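# Lower the held peg into the plate's hole

## Task

The left hand is already gripping a peg a little above a plate, near the plate's hole. Insert the peg into that hole and lower it until it sits on the hole's bottom. Forcing or wedging the peg in with too much force counts as failure.

## Robot and tools

ROBOT. There are two arms, left_arm and right_arm. left_arm ends in a five-finger left hand, which already grips the peg. right_arm ends in a right hand and is not needed for this job. Base positions in the scene frame: left_arm (+0.034, +0.316, +0.003) m, right_arm (-0.001, -0.342, -0.003) m. A post stands on the floor behind the arms.

SCENE FRAME. The origin is at table-top height, halfway between the arms' nominal bases. +z points up, +x points out over the table, and +y points toward the left_arm side. Every position and quaternion in a result (end_effector_position in metres, end_effector_quat_wxyz) uses this frame. These readings can be off by a few centimetres.

HAND POINT. Each arm is steered by a hand point that sits 0.05 m in front of the palm and 0.15 m out from the wrist face. Its +z axis runs along the straightened fingers and its +y axis points out of the palm. On the right hand, +x runs across the palm away from the thumb. On the left hand, +x runs toward the thumb. Straight fingertips reach about 0.06 to 0.07 m past the point along +z.

ROW LAYOUT. Every row has exactly 28 numbers, each between -1 and 1, and both arms always appear in it. The order is:
1-6: left_arm dx, dy, dz, rx, ry, rz.
7-14: left hand little, ring, middle, index, thumb_bend, thumb_turn, force_limit, speed.
15-20: right_arm dx, dy, dz, rx, ry, rz.
21-28: right hand, in the same eight-number order.

POSE NUMBERS ARE OFFSETS. They are never absolute poses. Each offset is measured from that arm's Hand target as it stood when the action or move began. It is expressed along the Hand target's own axes, not the scene axes. The scale is 1.0 = 0.6 m for dx, dy and dz, and 1.0 = 180 degrees for rotation. rx, ry and rz together form one rotation vector. Within a single action, every row counts from the same start. A later action starts from the updated Hand target, so sending the same offset again moves the arm further. Send six zeros to give an arm no new pose.

HAND NUMBERS ARE ABSOLUTE TARGETS. For the fingers and thumb_bend, +1 is straight and open and -1 is curled shut. For thumb_turn, +1 puts the thumb beside the palm and -1 swings it across, opposite the fingers. force_limit maps -1 to +1 onto a fingertip stopping force of roughly 0 to 10 N (0 to 15 N for the two thumb motors). speed rises from nearly zero at -1 to full speed at +0.48 and stays full up to +1. There is no 'no change' value for a hand. To keep a grip as it is, resend the last eight hand numbers actually run for that hand. If none have been run yet, send its hand_measured values followed by hand_force_limit and hand_speed.

TOOLS.
execute_actions(actions, cameras): actions is a list of actions. Each action is a table of 1 to 15 rows, and each row lasts 1/30 s. A short table keeps its final row until step 15, so one action lasts 0.5 s. An empty list returns the state plus images. cameras takes names, ["all"] or [].
move(target, speed, blend, blocking, cameras): target is one 28-number row or a list of up to 15 rows. All offsets in the list count from the same starting Hand targets. speed is the path's top speed in m/s, from 0.002 to 4.3 (default 0.25); turning is capped at twice that number in rad/s. blend is a corner rounding in metres (0 means stop at each target). With blocking=false the call returns after about 0.5 s while the move continues. The whole path is limited to 10 s. The result adds a 'move:' line giving the ending (done, off_target, moving, held, fault) and any limits (paced = the pose was clipped, held = steps were withheld).
wait(seconds): 0 to 3600. It sends nothing new, and a running move continues.
stop(): brakes a running move.
zoom_image(camera, region): region is [x0, y0, x1, y1] in pixels, at most 504 by 504, taken from that camera's latest image.
show_instructions(): shows the reference pages.
finished_scene(scene=1): ends the scene for good.
Cameras: cam_head_left, cam_head_right, cam_high, cam_low, cam_left_wrist, cam_right_wrist (each 672x504).

RESULT LINES. Hand target is the last pose commanded after clipping, and it is the base for the next offsets. hand_measured shows each motor's position on the command scale. hand_stopped_by shows the reason a motor stopped: moving, target, force, stalled or fault. hand_load_n is fingertip force in N, positive when the finger is pushed open. If the grip is lost, this falls to about 0. Joint torques and velocities are also reported. 'within noise' means the joint is not moving. Motor temperatures appear too.

BEHAVIOUR. The arm follows commands loosely. Friction and the peg's weight can leave the hand 1 to 3 cm, sometimes up to 5 cm, below the commanded pose. This alone does not mean contact. A small downward command can fail to start, and a small turn can move the point noticeably. Orientation is clipped to within 40 degrees of the current orientation at each step. If the hand rests short of its target, the next execute_actions call, even with zero offsets, tries again. Otherwise, send the remaining distance as a new offset.

CAUTIONS. Lower the peg slowly and keep the peg's axis lined up with the hole. A stalled descent or rising joint torque means contact. To stop pressing, command the target back above the hand point. Do not drive past the bottom of the hole: excess force fails the task. Do not drop the peg even a few millimetres, and do not release it while it is moving. Keep everything on the table. Avoid any contact between the two hands or arms. Holding loads or straining toward an unreachable pose heats motors. A MOTOR HOT line appears at 85 °C, and at 100 °C the arm drops for 30 to 60 s. Finish only when the peg rests on the bottom of the hole and stays there without the robot.

Each tool is called after "Emit:" as name(argument=value, ...) on one line, values as JSON.

Reference images:

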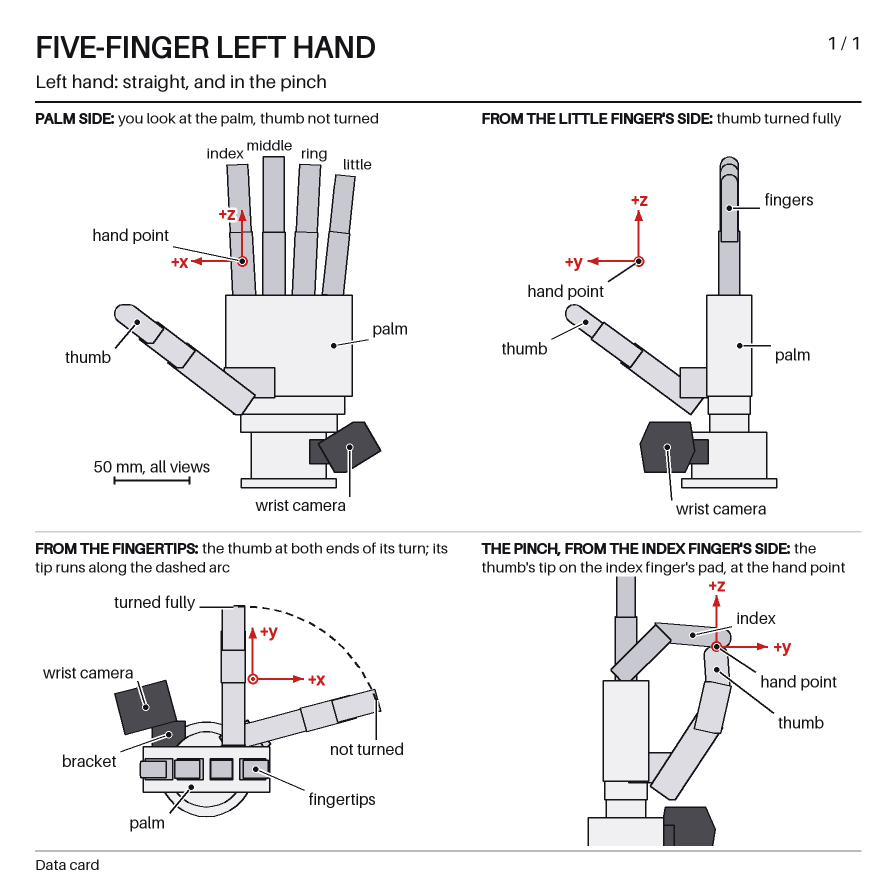

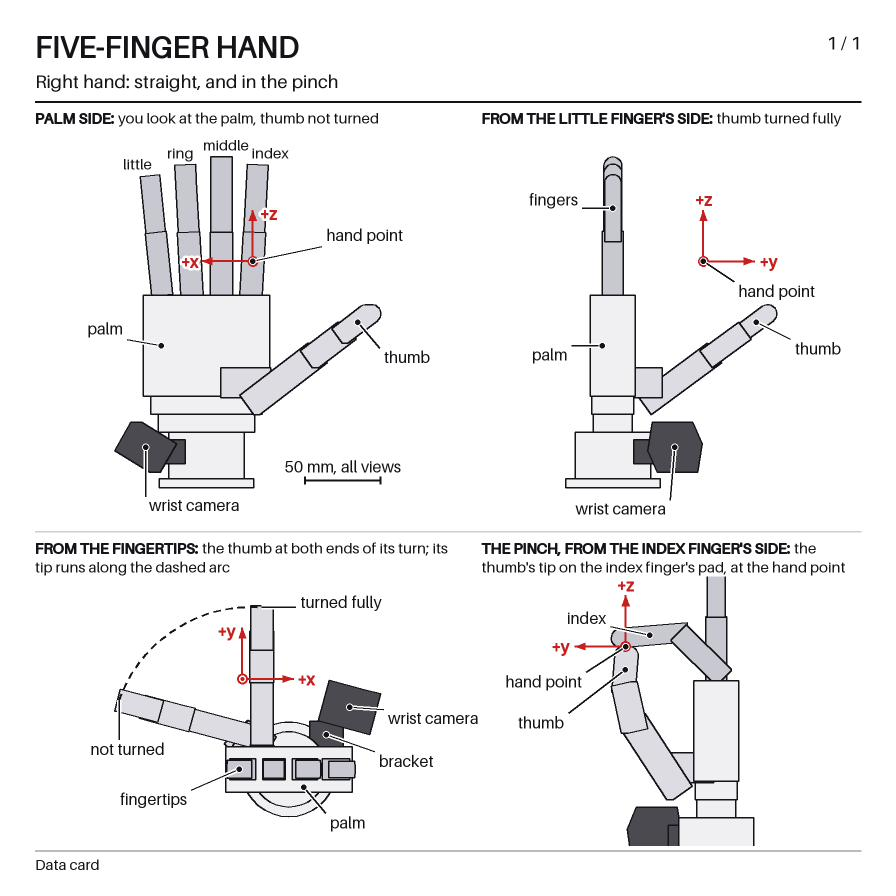

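## Session

Emit:
execute_actions(actions=[])

Scene clock: 0.00 s.
left_arm: end_effector_position=(+0.3708, +0.0262, +0.1728) hand_measured=(-1.000, -1.000, +0.216, +0.188, +0.324, -0.948) hand_load_n=(+0.0, +0.0, +8.5, +10.5, +13.0, +0.0) hand_stopped_by=(target, target, force, force, target, target) hand_force_limit=1.00 hand_speed=-0.90 end_effector_quat_wxyz=(+0.212, -0.375, +0.801, -0.417) | right_arm: end_effector_position=(+0.5416, -0.3357, +0.4295) hand_measured=(+1.000, +1.000, +1.000, +1.000, +1.000, +1.000) hand_load_n=(+0.0, +0.0, +0.0, +0.0, +0.0, +0.0) hand_stopped_by=(target, target, target, target, target, target) hand_force_limit=0.00 hand_speed=-0.80 end_effector_quat_wxyz=(+0.489, -0.489, +0.511, -0.511)
Joint positions: left_arm=[-0.625 1.055 0.73 -0.273 0.019 0.047] | right_arm=[0 1.047 1.047 0 0 0]
Joint velocities: within noise
Joint torques (N m): no reading
Motor temperatures (°C): left_arm=[27 27 27 29 30 31] | right_arm=[25 31 33 31 31 28]
Heat: left arm: hottest wrist roll 31 °C; right arm: hottest elbow 33 °C.
Hand target: left_arm +0.3777, +0.0210, +0.1881; +0.219, -0.371, +0.794, -0.429 | right_arm +0.5432, -0.3357, +0.4469; +0.496, -0.482, +0.503, -0.518

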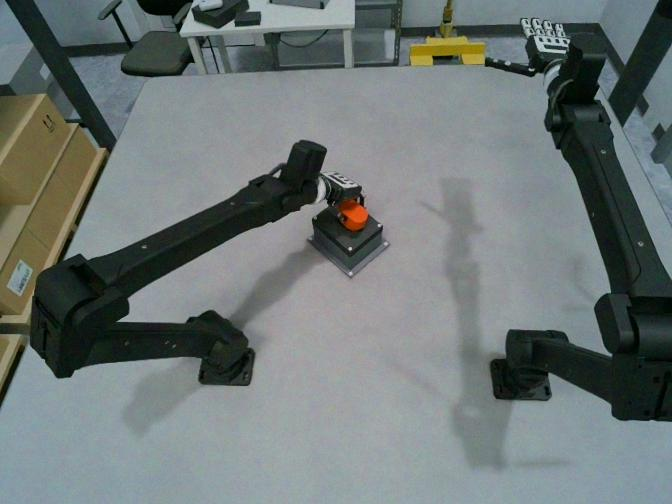

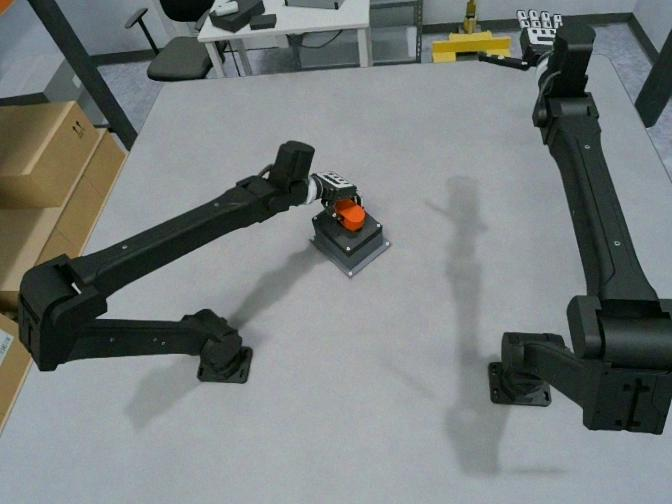

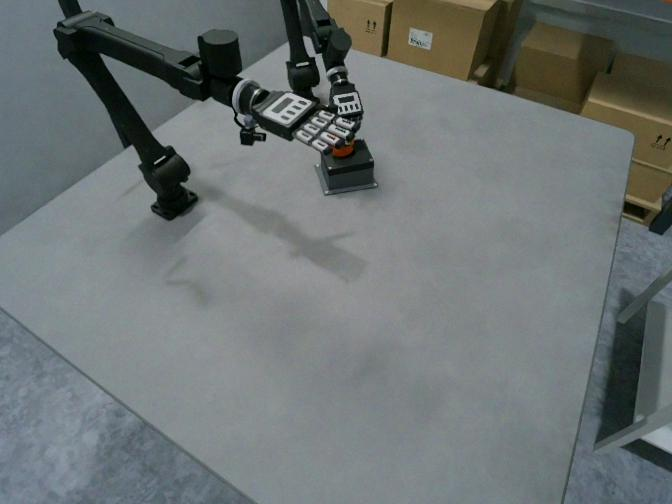

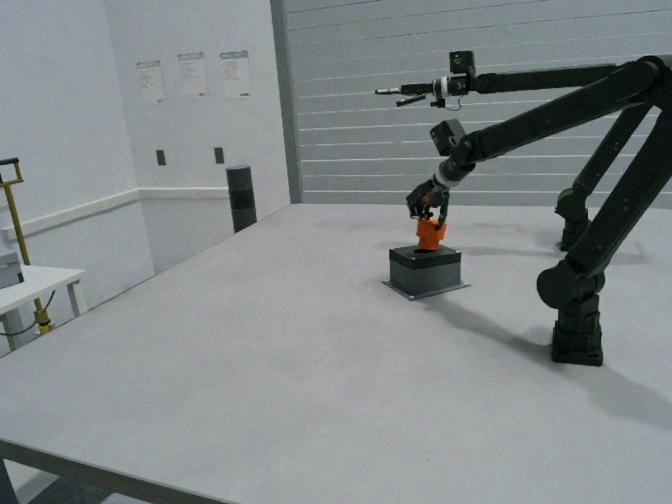

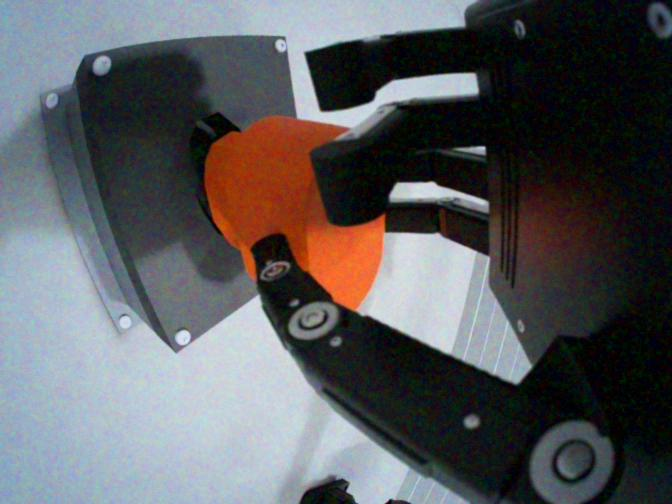

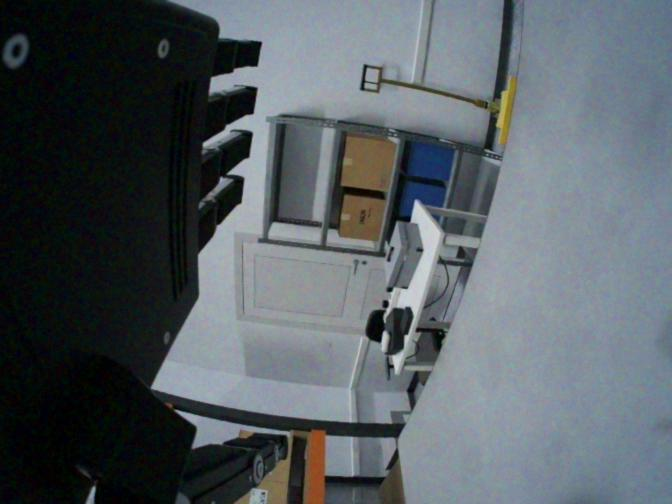

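Emit:
zoom_image(camera="cam_left_wrist", region=[30, 10, 400, 370])

Emit:
zoom_image(camera="cam_low", region=[360, 150, 500, 310])

Emit:
zoom_image(camera="cam_head_left", region=[290, 140, 410, 290])

Emit:
zoom_image(camera="cam_head_right", region=[290, 140, 410, 290])

Emit:
zoom_image(camera="cam_high", region=[290, 70, 410, 210])

Scaled by 1.362 from the camera's image (finer frame: 960x720).

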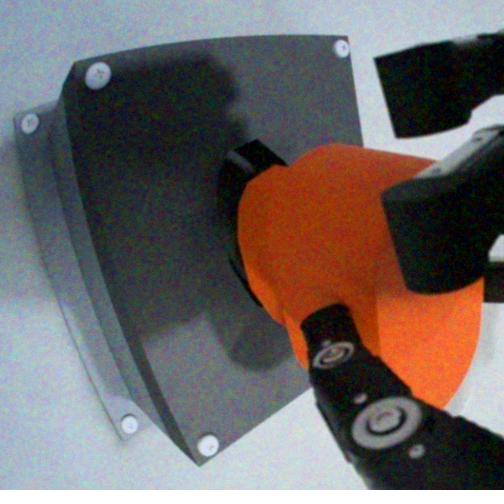

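Scaled by 3.150 from the camera's image (finer frame: 960x720).

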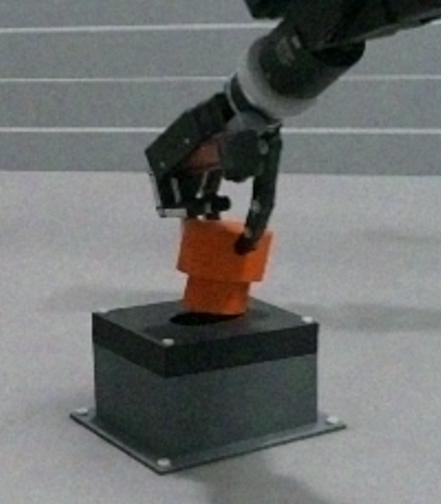

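Scaled by 3.360 from the camera's image (finer frame: 960x720).

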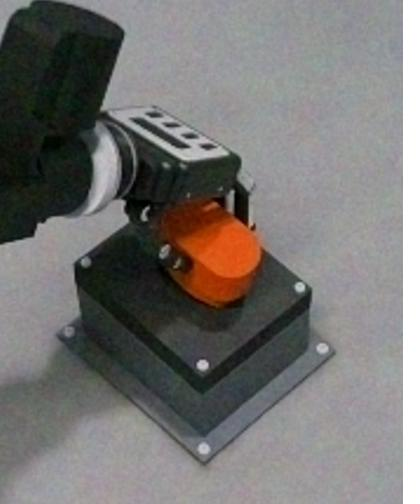

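Scaled by 3.360 from the camera's image (finer frame: 960x720).

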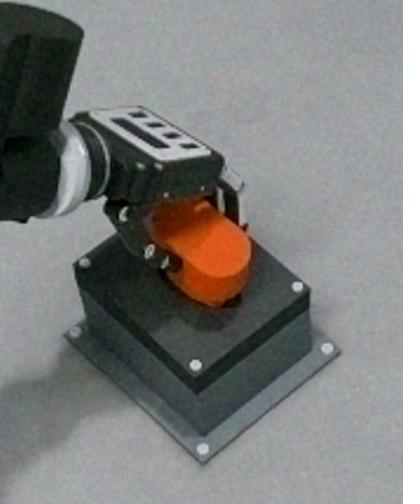

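Scaled by 3.600 from the camera's image (finer frame: 960x720).

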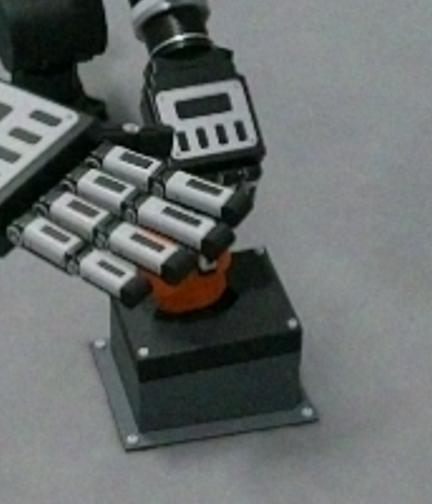

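Emit:
zoom_image(camera="cam_left_wrist", region=[170, 90, 310, 300])

Emit:
zoom_image(camera="cam_low", region=[380, 190, 480, 300])

Emit:
zoom_image(camera="cam_head_left", region=[320, 190, 380, 250])

Emit:
zoom_image(camera="cam_head_right", region=[320, 190, 380, 250])

Scaled by 2.400 from the camera's image (finer frame: 960x720).

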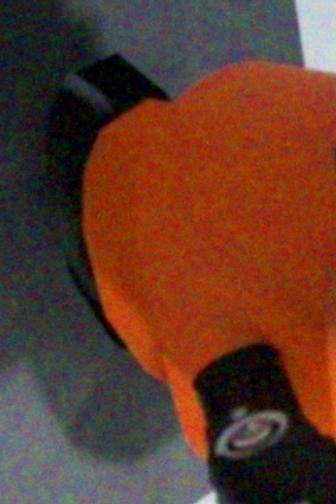

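Scaled by 4.582 from the camera's image (finer frame: 960x720).

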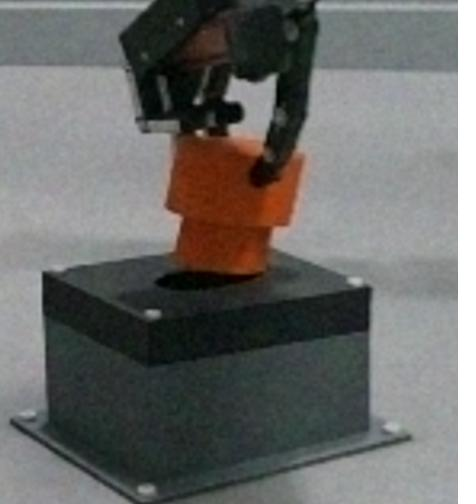

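Scaled by 8.400 from the camera's image (finer frame: 960x720).

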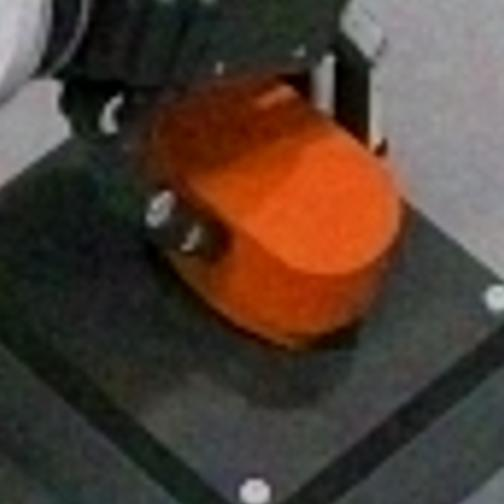

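Scaled by 8.400 from the camera's image (finer frame: 960x720).

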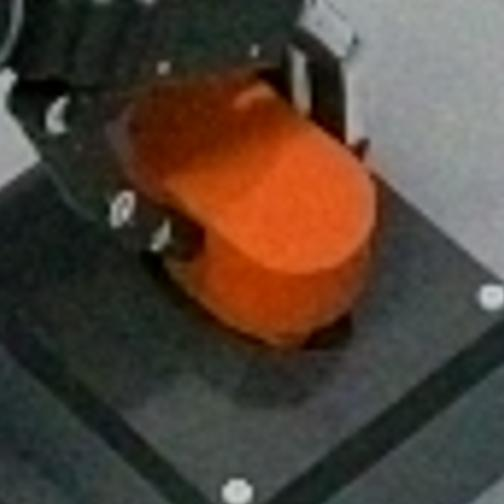

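Emit:
move(target=[[0,0,0,0,0,0,-1.0,-1.0,0.216,0.188,0.324,-0.948,1.0,-0.9,-0.33,0.212,-0.168,-0.1317,-0.246,-0.0546,1,1,1,1,1,1,0,-0.8]], speed=0.2, cameras=["all"])

Scene clock: 117.30 s.
left_arm: end_effector_position=(+0.3708, +0.0262, +0.1728) hand_measured=(-1.000, -1.000, +0.216, +0.188, +0.330, -0.948) hand_load_n=(+0.0, +0.0, +8.5, +10.5, +12.5, +0.0) hand_stopped_by=(target, target, force, force, target, target) hand_force_limit=1.00 hand_speed=-0.90 end_effector_quat_wxyz=(+0.212, -0.375, +0.801, -0.417) | right_arm: end_effector_position=(+0.4472, -0.1378, +0.2962) hand_measured=(+1.000, +1.000, +1.000, +1.000, +1.000, +1.000) hand_load_n=(+0.0, +0.0, -0.5, +0.0, +0.0, -0.5) hand_stopped_by=(target, target, target, target, target, target) hand_force_limit=0.00 hand_speed=-0.80 end_effector_quat_wxyz=(-0.489, +0.771, -0.344, +0.218)
Joint positions: left_arm=[-0.625 1.055 0.73 -0.273 0.019 0.047] | right_arm=[0.269 1.126 1.047 -0.416 -0.454 -0.231]
Joint torques (N m): left_arm=[-0.5 -7.88 9.42 1.72 0.11 0.04] | right_arm=[0.15 -6.77 15.31 0.72 -0.21 -0.15]
Motor temperatures (°C): left_arm=[27 28 34 29 29 30] | right_arm=[25 31 54 31 30 28]
Heat: left arm: hottest elbow 34 °C; right arm: hottest elbow 54 °C.
Hand target: left_arm +0.3777, +0.0210, +0.1881; +0.219, -0.371, +0.794, -0.429 | right_arm +0.4550, -0.1339, +0.3166; -0.496, +0.769, -0.332, +0.228
Off the commanded pose: left_arm 0.018 m, 2 deg | right_arm 0.022 m, 2 deg.
move: off_target (right_arm)
cam_right_wrist: T_world_to_cam=[[-0.13318, -0.42675, -0.89451, 0.26756], [-0.9591, 0.28296, 0.0078, 0.47288], [0.24978, 0.85896, -0.44699, 0.25711]] pos_world=[0.42495, -0.24047, 0.35057]

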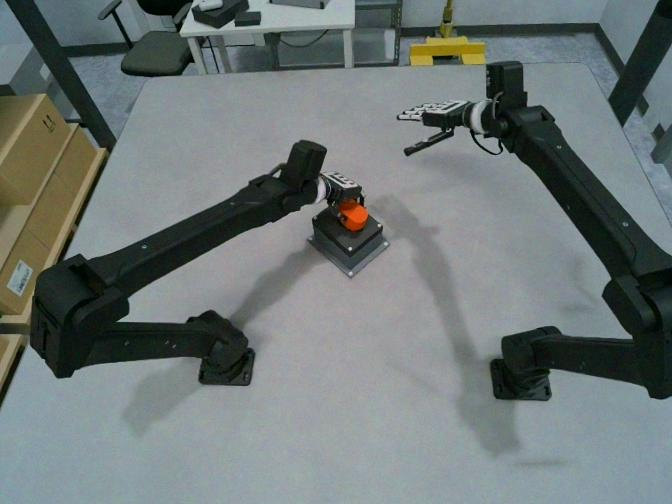

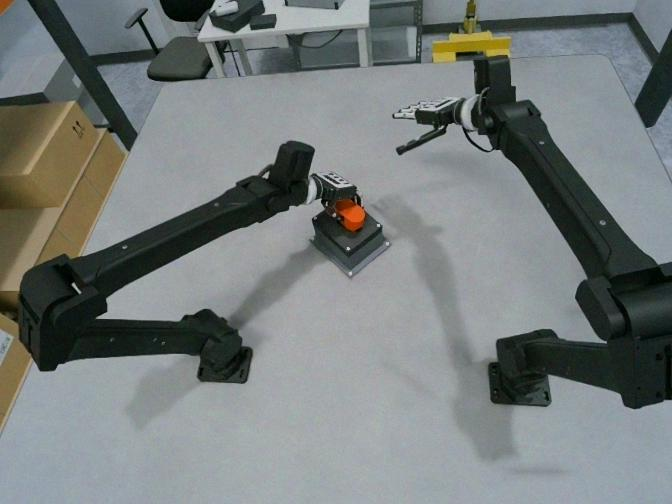

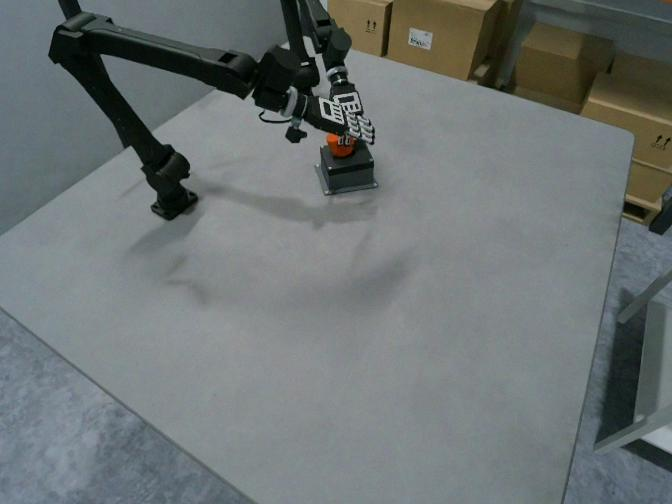

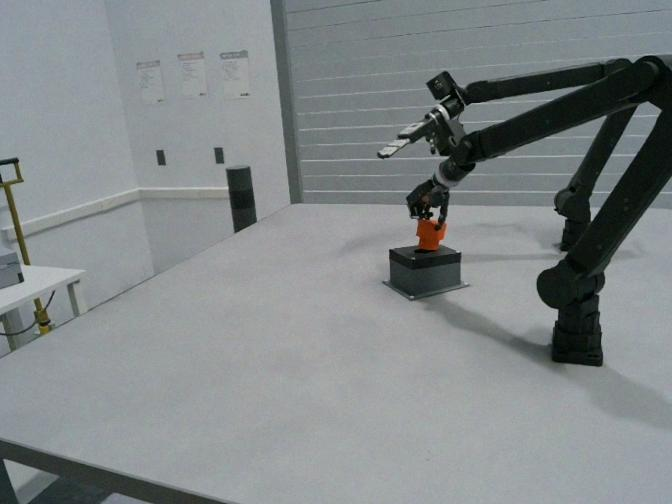

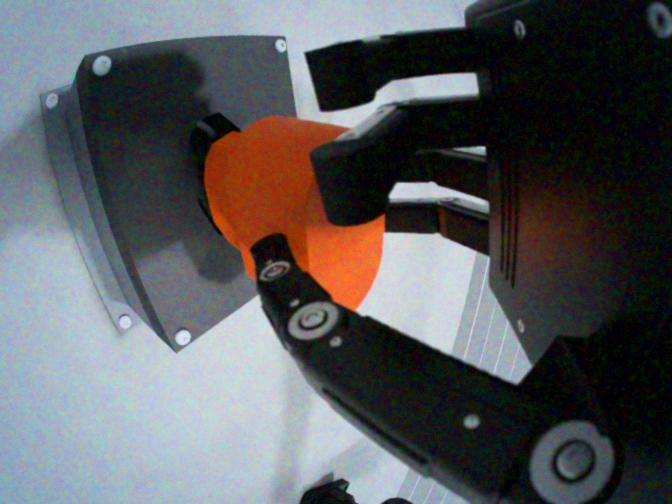

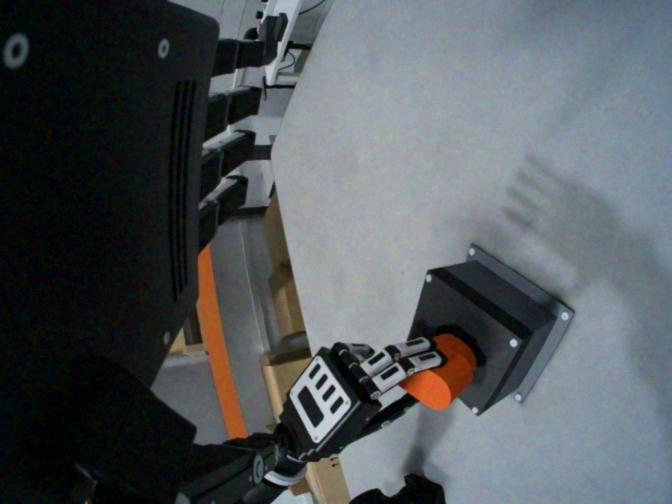

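Emit:
zoom_image(camera="cam_right_wrist", region=[380, 230, 590, 430])

Emit:
zoom_image(camera="cam_right_wrist", region=[410, 300, 510, 420])

Scaled by 2.400 from the camera's image (finer frame: 960x720).

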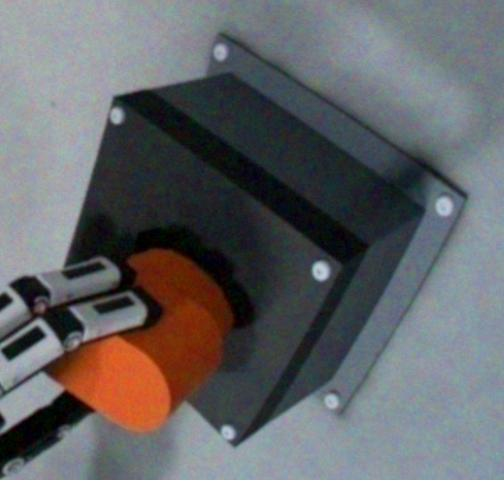

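Scaled by 4.200 from the camera's image (finer frame: 960x720).

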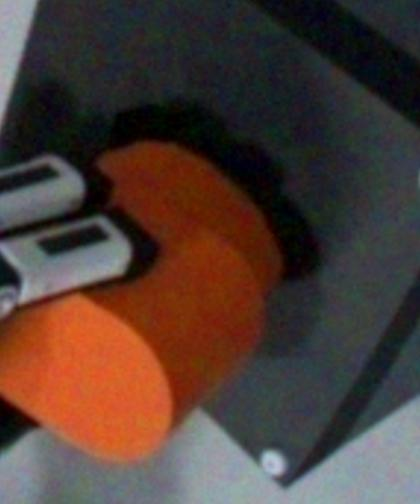

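Emit:
zoom_image(camera="cam_right_wrist", region=[425, 315, 495, 375])

Emit:
zoom_image(camera="cam_left_wrist", region=[170, 90, 250, 170])

Emit:
zoom_image(camera="cam_left_wrist", region=[180, 150, 280, 290])

Emit:
zoom_image(camera="cam_low", region=[400, 215, 460, 265])

Emit:
zoom_image(camera="cam_high", region=[310, 110, 385, 200])

Scaled by 7.200 from the camera's image (finer frame: 960x720).

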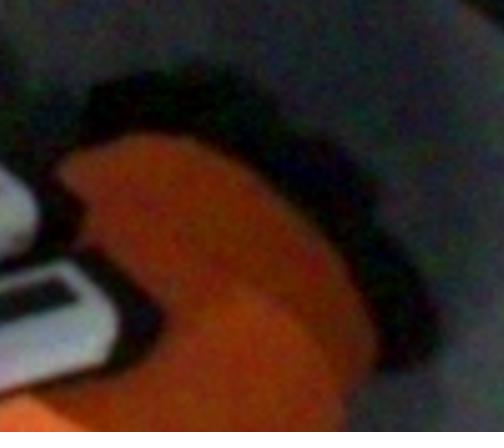

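Scaled by 6.300 from the camera's image (finer frame: 960x720).

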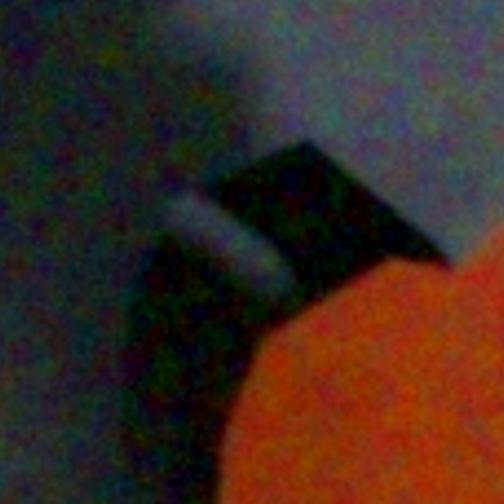

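Scaled by 3.600 from the camera's image (finer frame: 960x720).

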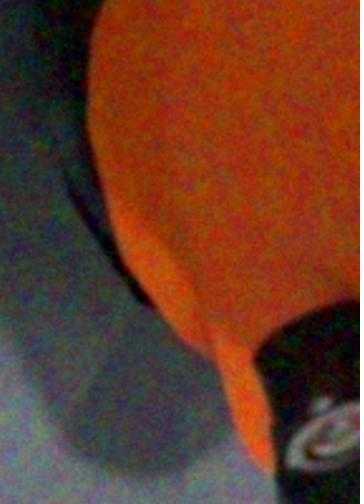

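Scaled by 8.400 from the camera's image (finer frame: 960x720).

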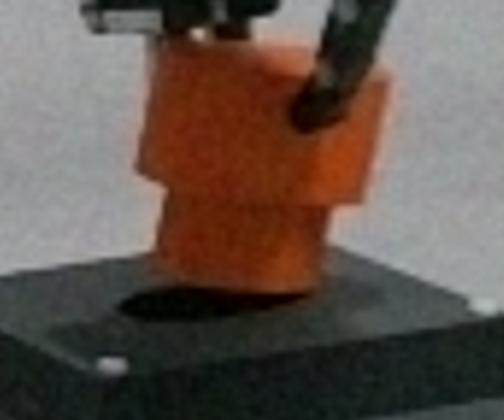

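Scaled by 5.600 from the camera's image (finer frame: 960x720).

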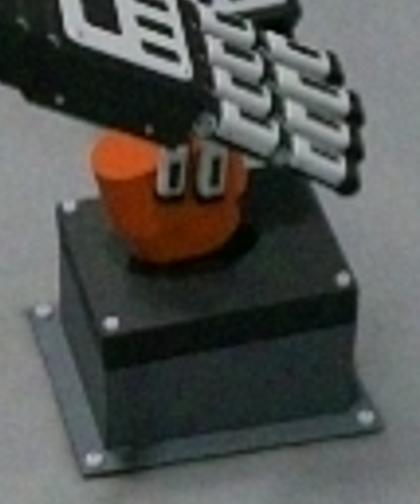

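Emit:
move(target=[[-0.0034,-0.0984,-0.0625,0,0,0,-1.0,-1.0,0.216,0.188,0.324,-0.948,1.0,-0.9,0,0,0,0,0,0,1,1,1,1,1,1,0,-0.8]], speed=0.1, cameras=["all"])

Scene clock: 171.23 s.
left_arm: end_effector_position=(+0.3650, +0.0305, +0.2165) hand_measured=(-1.000, -1.000, +0.216, +0.188, +0.330, -0.948) hand_load_n=(+0.0, +0.0, +8.5, +10.5, +12.5, +0.0) hand_stopped_by=(target, target, force, force, target, target) hand_force_limit=1.00 hand_speed=-0.90 end_effector_quat_wxyz=(+0.203, -0.379, +0.810, -0.400) | right_arm: end_effector_position=(+0.4472, -0.1378, +0.2962) hand_measured=(+1.000, +1.000, +1.000, +1.000, +1.000, +1.000) hand_load_n=(+0.0, +0.0, +0.0, +0.0, +0.0, -0.5) hand_stopped_by=(target, target, target, target, target, target) hand_force_limit=0.00 hand_speed=-0.80 end_effector_quat_wxyz=(-0.489, +0.771, -0.344, +0.218)
Joint positions: left_arm=[-0.625 1.02 0.847 -0.468 0.019 0.047] | right_arm=[0.269 1.126 1.047 -0.416 -0.454 -0.232]
Joint torques (N m): left_arm=[-0.67 -8.18 12.51 1.46 0.06 0.01] | right_arm=[0.15 -6.77 15.27 0.7 -0.21 -0.14]
Motor temperatures (°C): left_arm=[27 27 35 29 28 29] | right_arm=[25 31 61 30 30 28]
Heat: left arm: hottest elbow 35 °C; right arm: hottest elbow 61 °C.
Hand target: left_arm +0.3777, +0.0210, +0.2581; +0.219, -0.371, +0.794, -0.429 | right_arm +0.4550, -0.1338, +0.3166; -0.496, +0.769, -0.332, +0.228
Off the commanded pose: left_arm 0.044 m, 4 deg | right_arm 0.022 m, 2 deg.
move: off_target (left_arm)
cam_left_wrist: T_world_to_cam=[[0.29812, -0.57169, 0.76439, -0.25614], [-0.93584, -0.33273, 0.11613, 0.32953], [0.18794, -0.74997, -0.63421, 0.20558]] pos_world=[0.34611, 0.11739, 0.2879]
cam_right_wrist: T_world_to_cam=[[-0.13288, -0.42705, -0.89441, 0.26733], [-0.95914, 0.28283, 0.00745, 0.47299], [0.24979, 0.85886, -0.44718, 0.25716]] pos_world=[0.42495, -0.24047, 0.35057]

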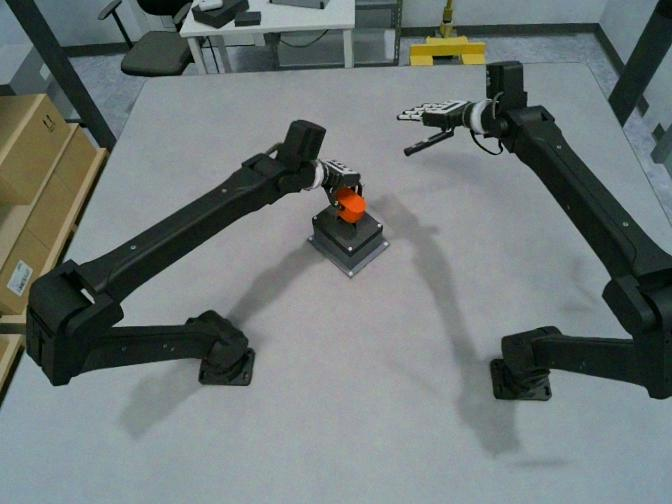

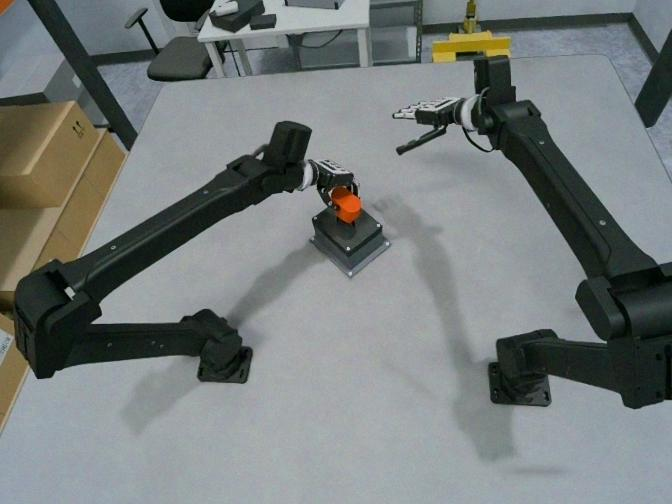

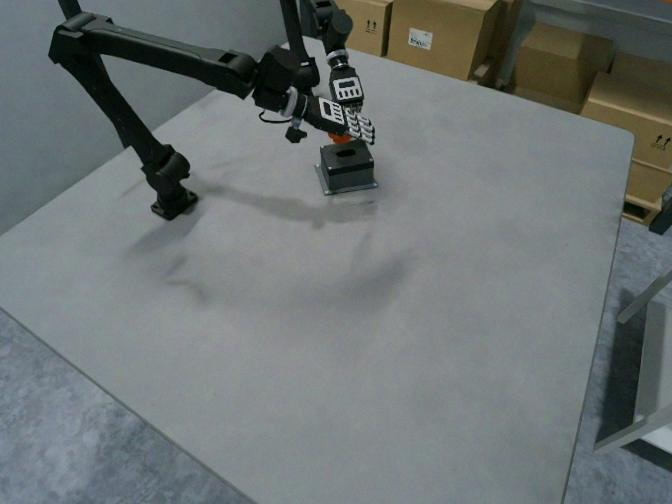

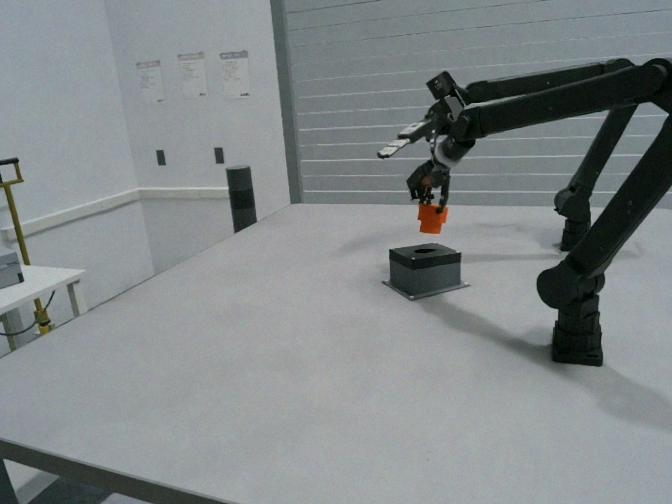

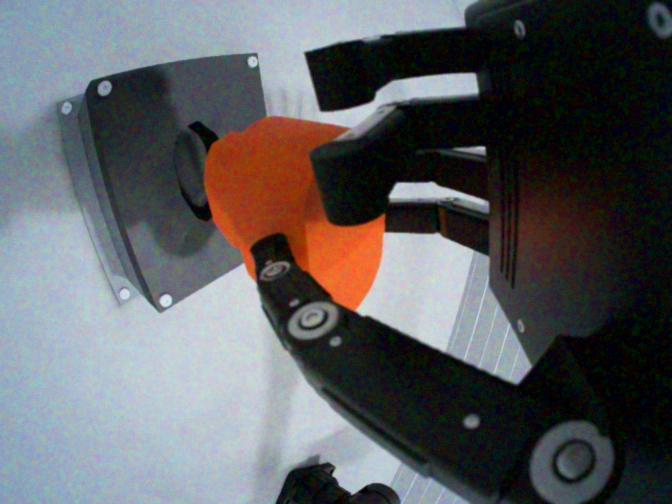

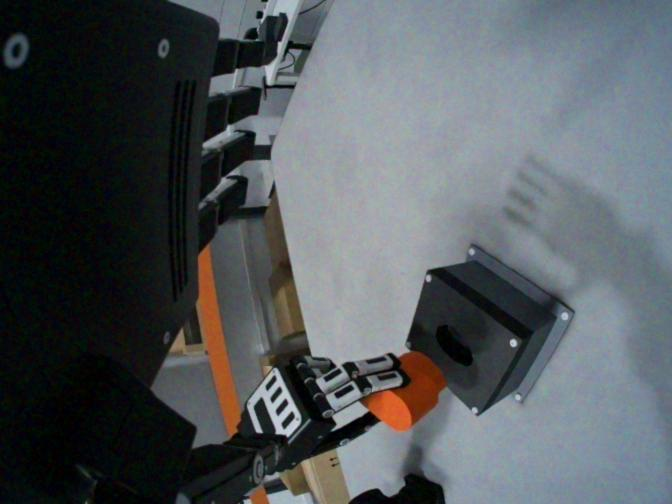

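Emit:
zoom_image(camera="cam_right_wrist", region=[400, 250, 540, 420])

Emit:
zoom_image(camera="cam_right_wrist", region=[425, 315, 485, 375])

Emit:
zoom_image(camera="cam_left_wrist", region=[150, 100, 270, 260])

Emit:
zoom_image(camera="cam_low", region=[380, 170, 480, 310])

Emit:
zoom_image(camera="cam_high", region=[310, 110, 385, 200])

Emit:
zoom_image(camera="cam_head_left", region=[300, 170, 400, 290])

Emit:
zoom_image(camera="cam_head_right", region=[300, 170, 400, 290])

Scaled by 2.965 from the camera's image (finer frame: 960x720).

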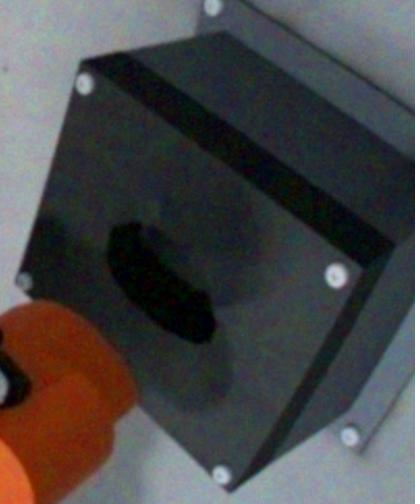

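Scaled by 8.400 from the camera's image (finer frame: 960x720).

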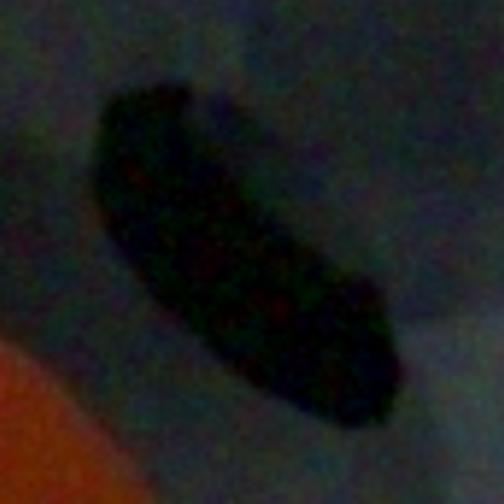

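Scaled by 3.150 from the camera's image (finer frame: 960x720).

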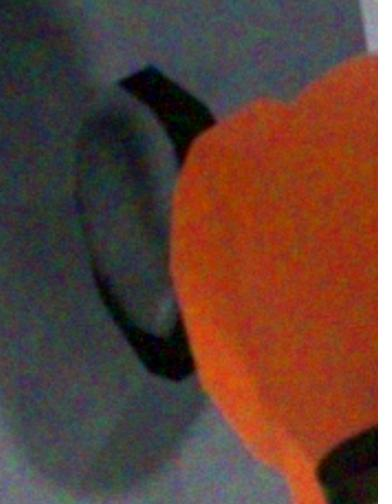

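Scaled by 3.600 from the camera's image (finer frame: 960x720).

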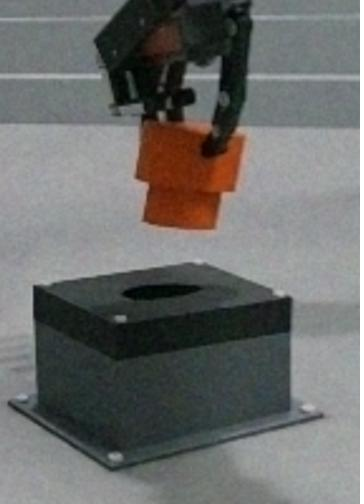

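Scaled by 5.600 from the camera's image (finer frame: 960x720).

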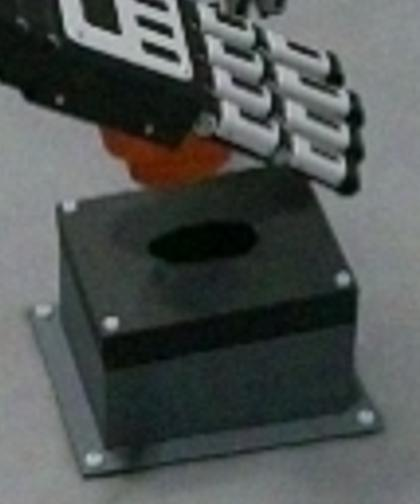

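Scaled by 4.200 from the camera's image (finer frame: 960x720).

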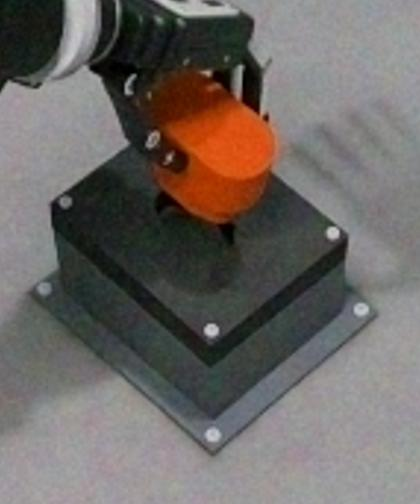

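Scaled by 4.200 from the camera's image (finer frame: 960x720).

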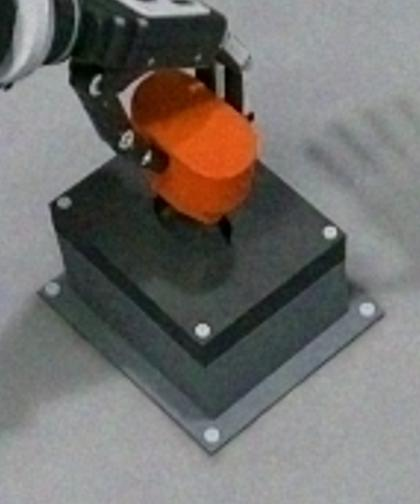

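Emit:
zoom_image(camera="cam_right_wrist", region=[350, 330, 470, 450])

Emit:
zoom_image(camera="cam_head_left", region=[325, 175, 375, 235])

Emit:
zoom_image(camera="cam_left_wrist", region=[190, 100, 400, 320])

Scaled by 4.200 from the camera's image (finer frame: 960x720).

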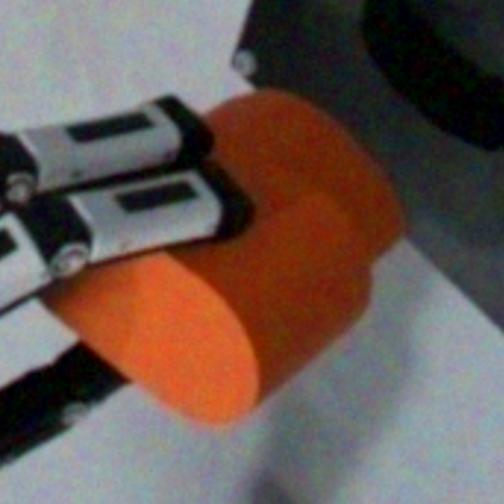

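Scaled by 8.400 from the camera's image (finer frame: 960x720).

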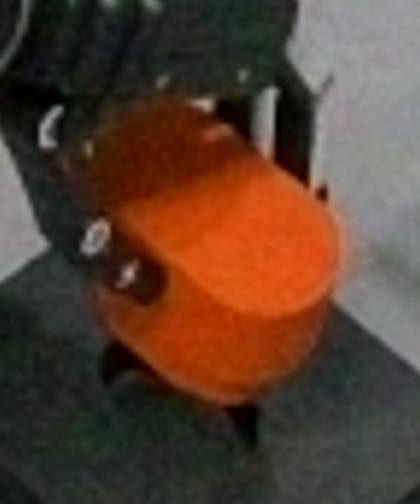

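Scaled by 2.291 from the camera's image (finer frame: 960x720).

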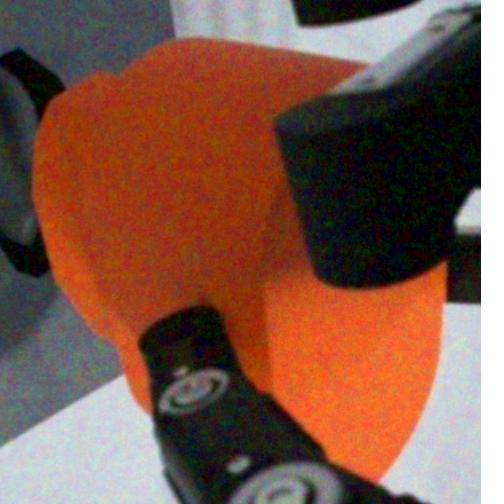

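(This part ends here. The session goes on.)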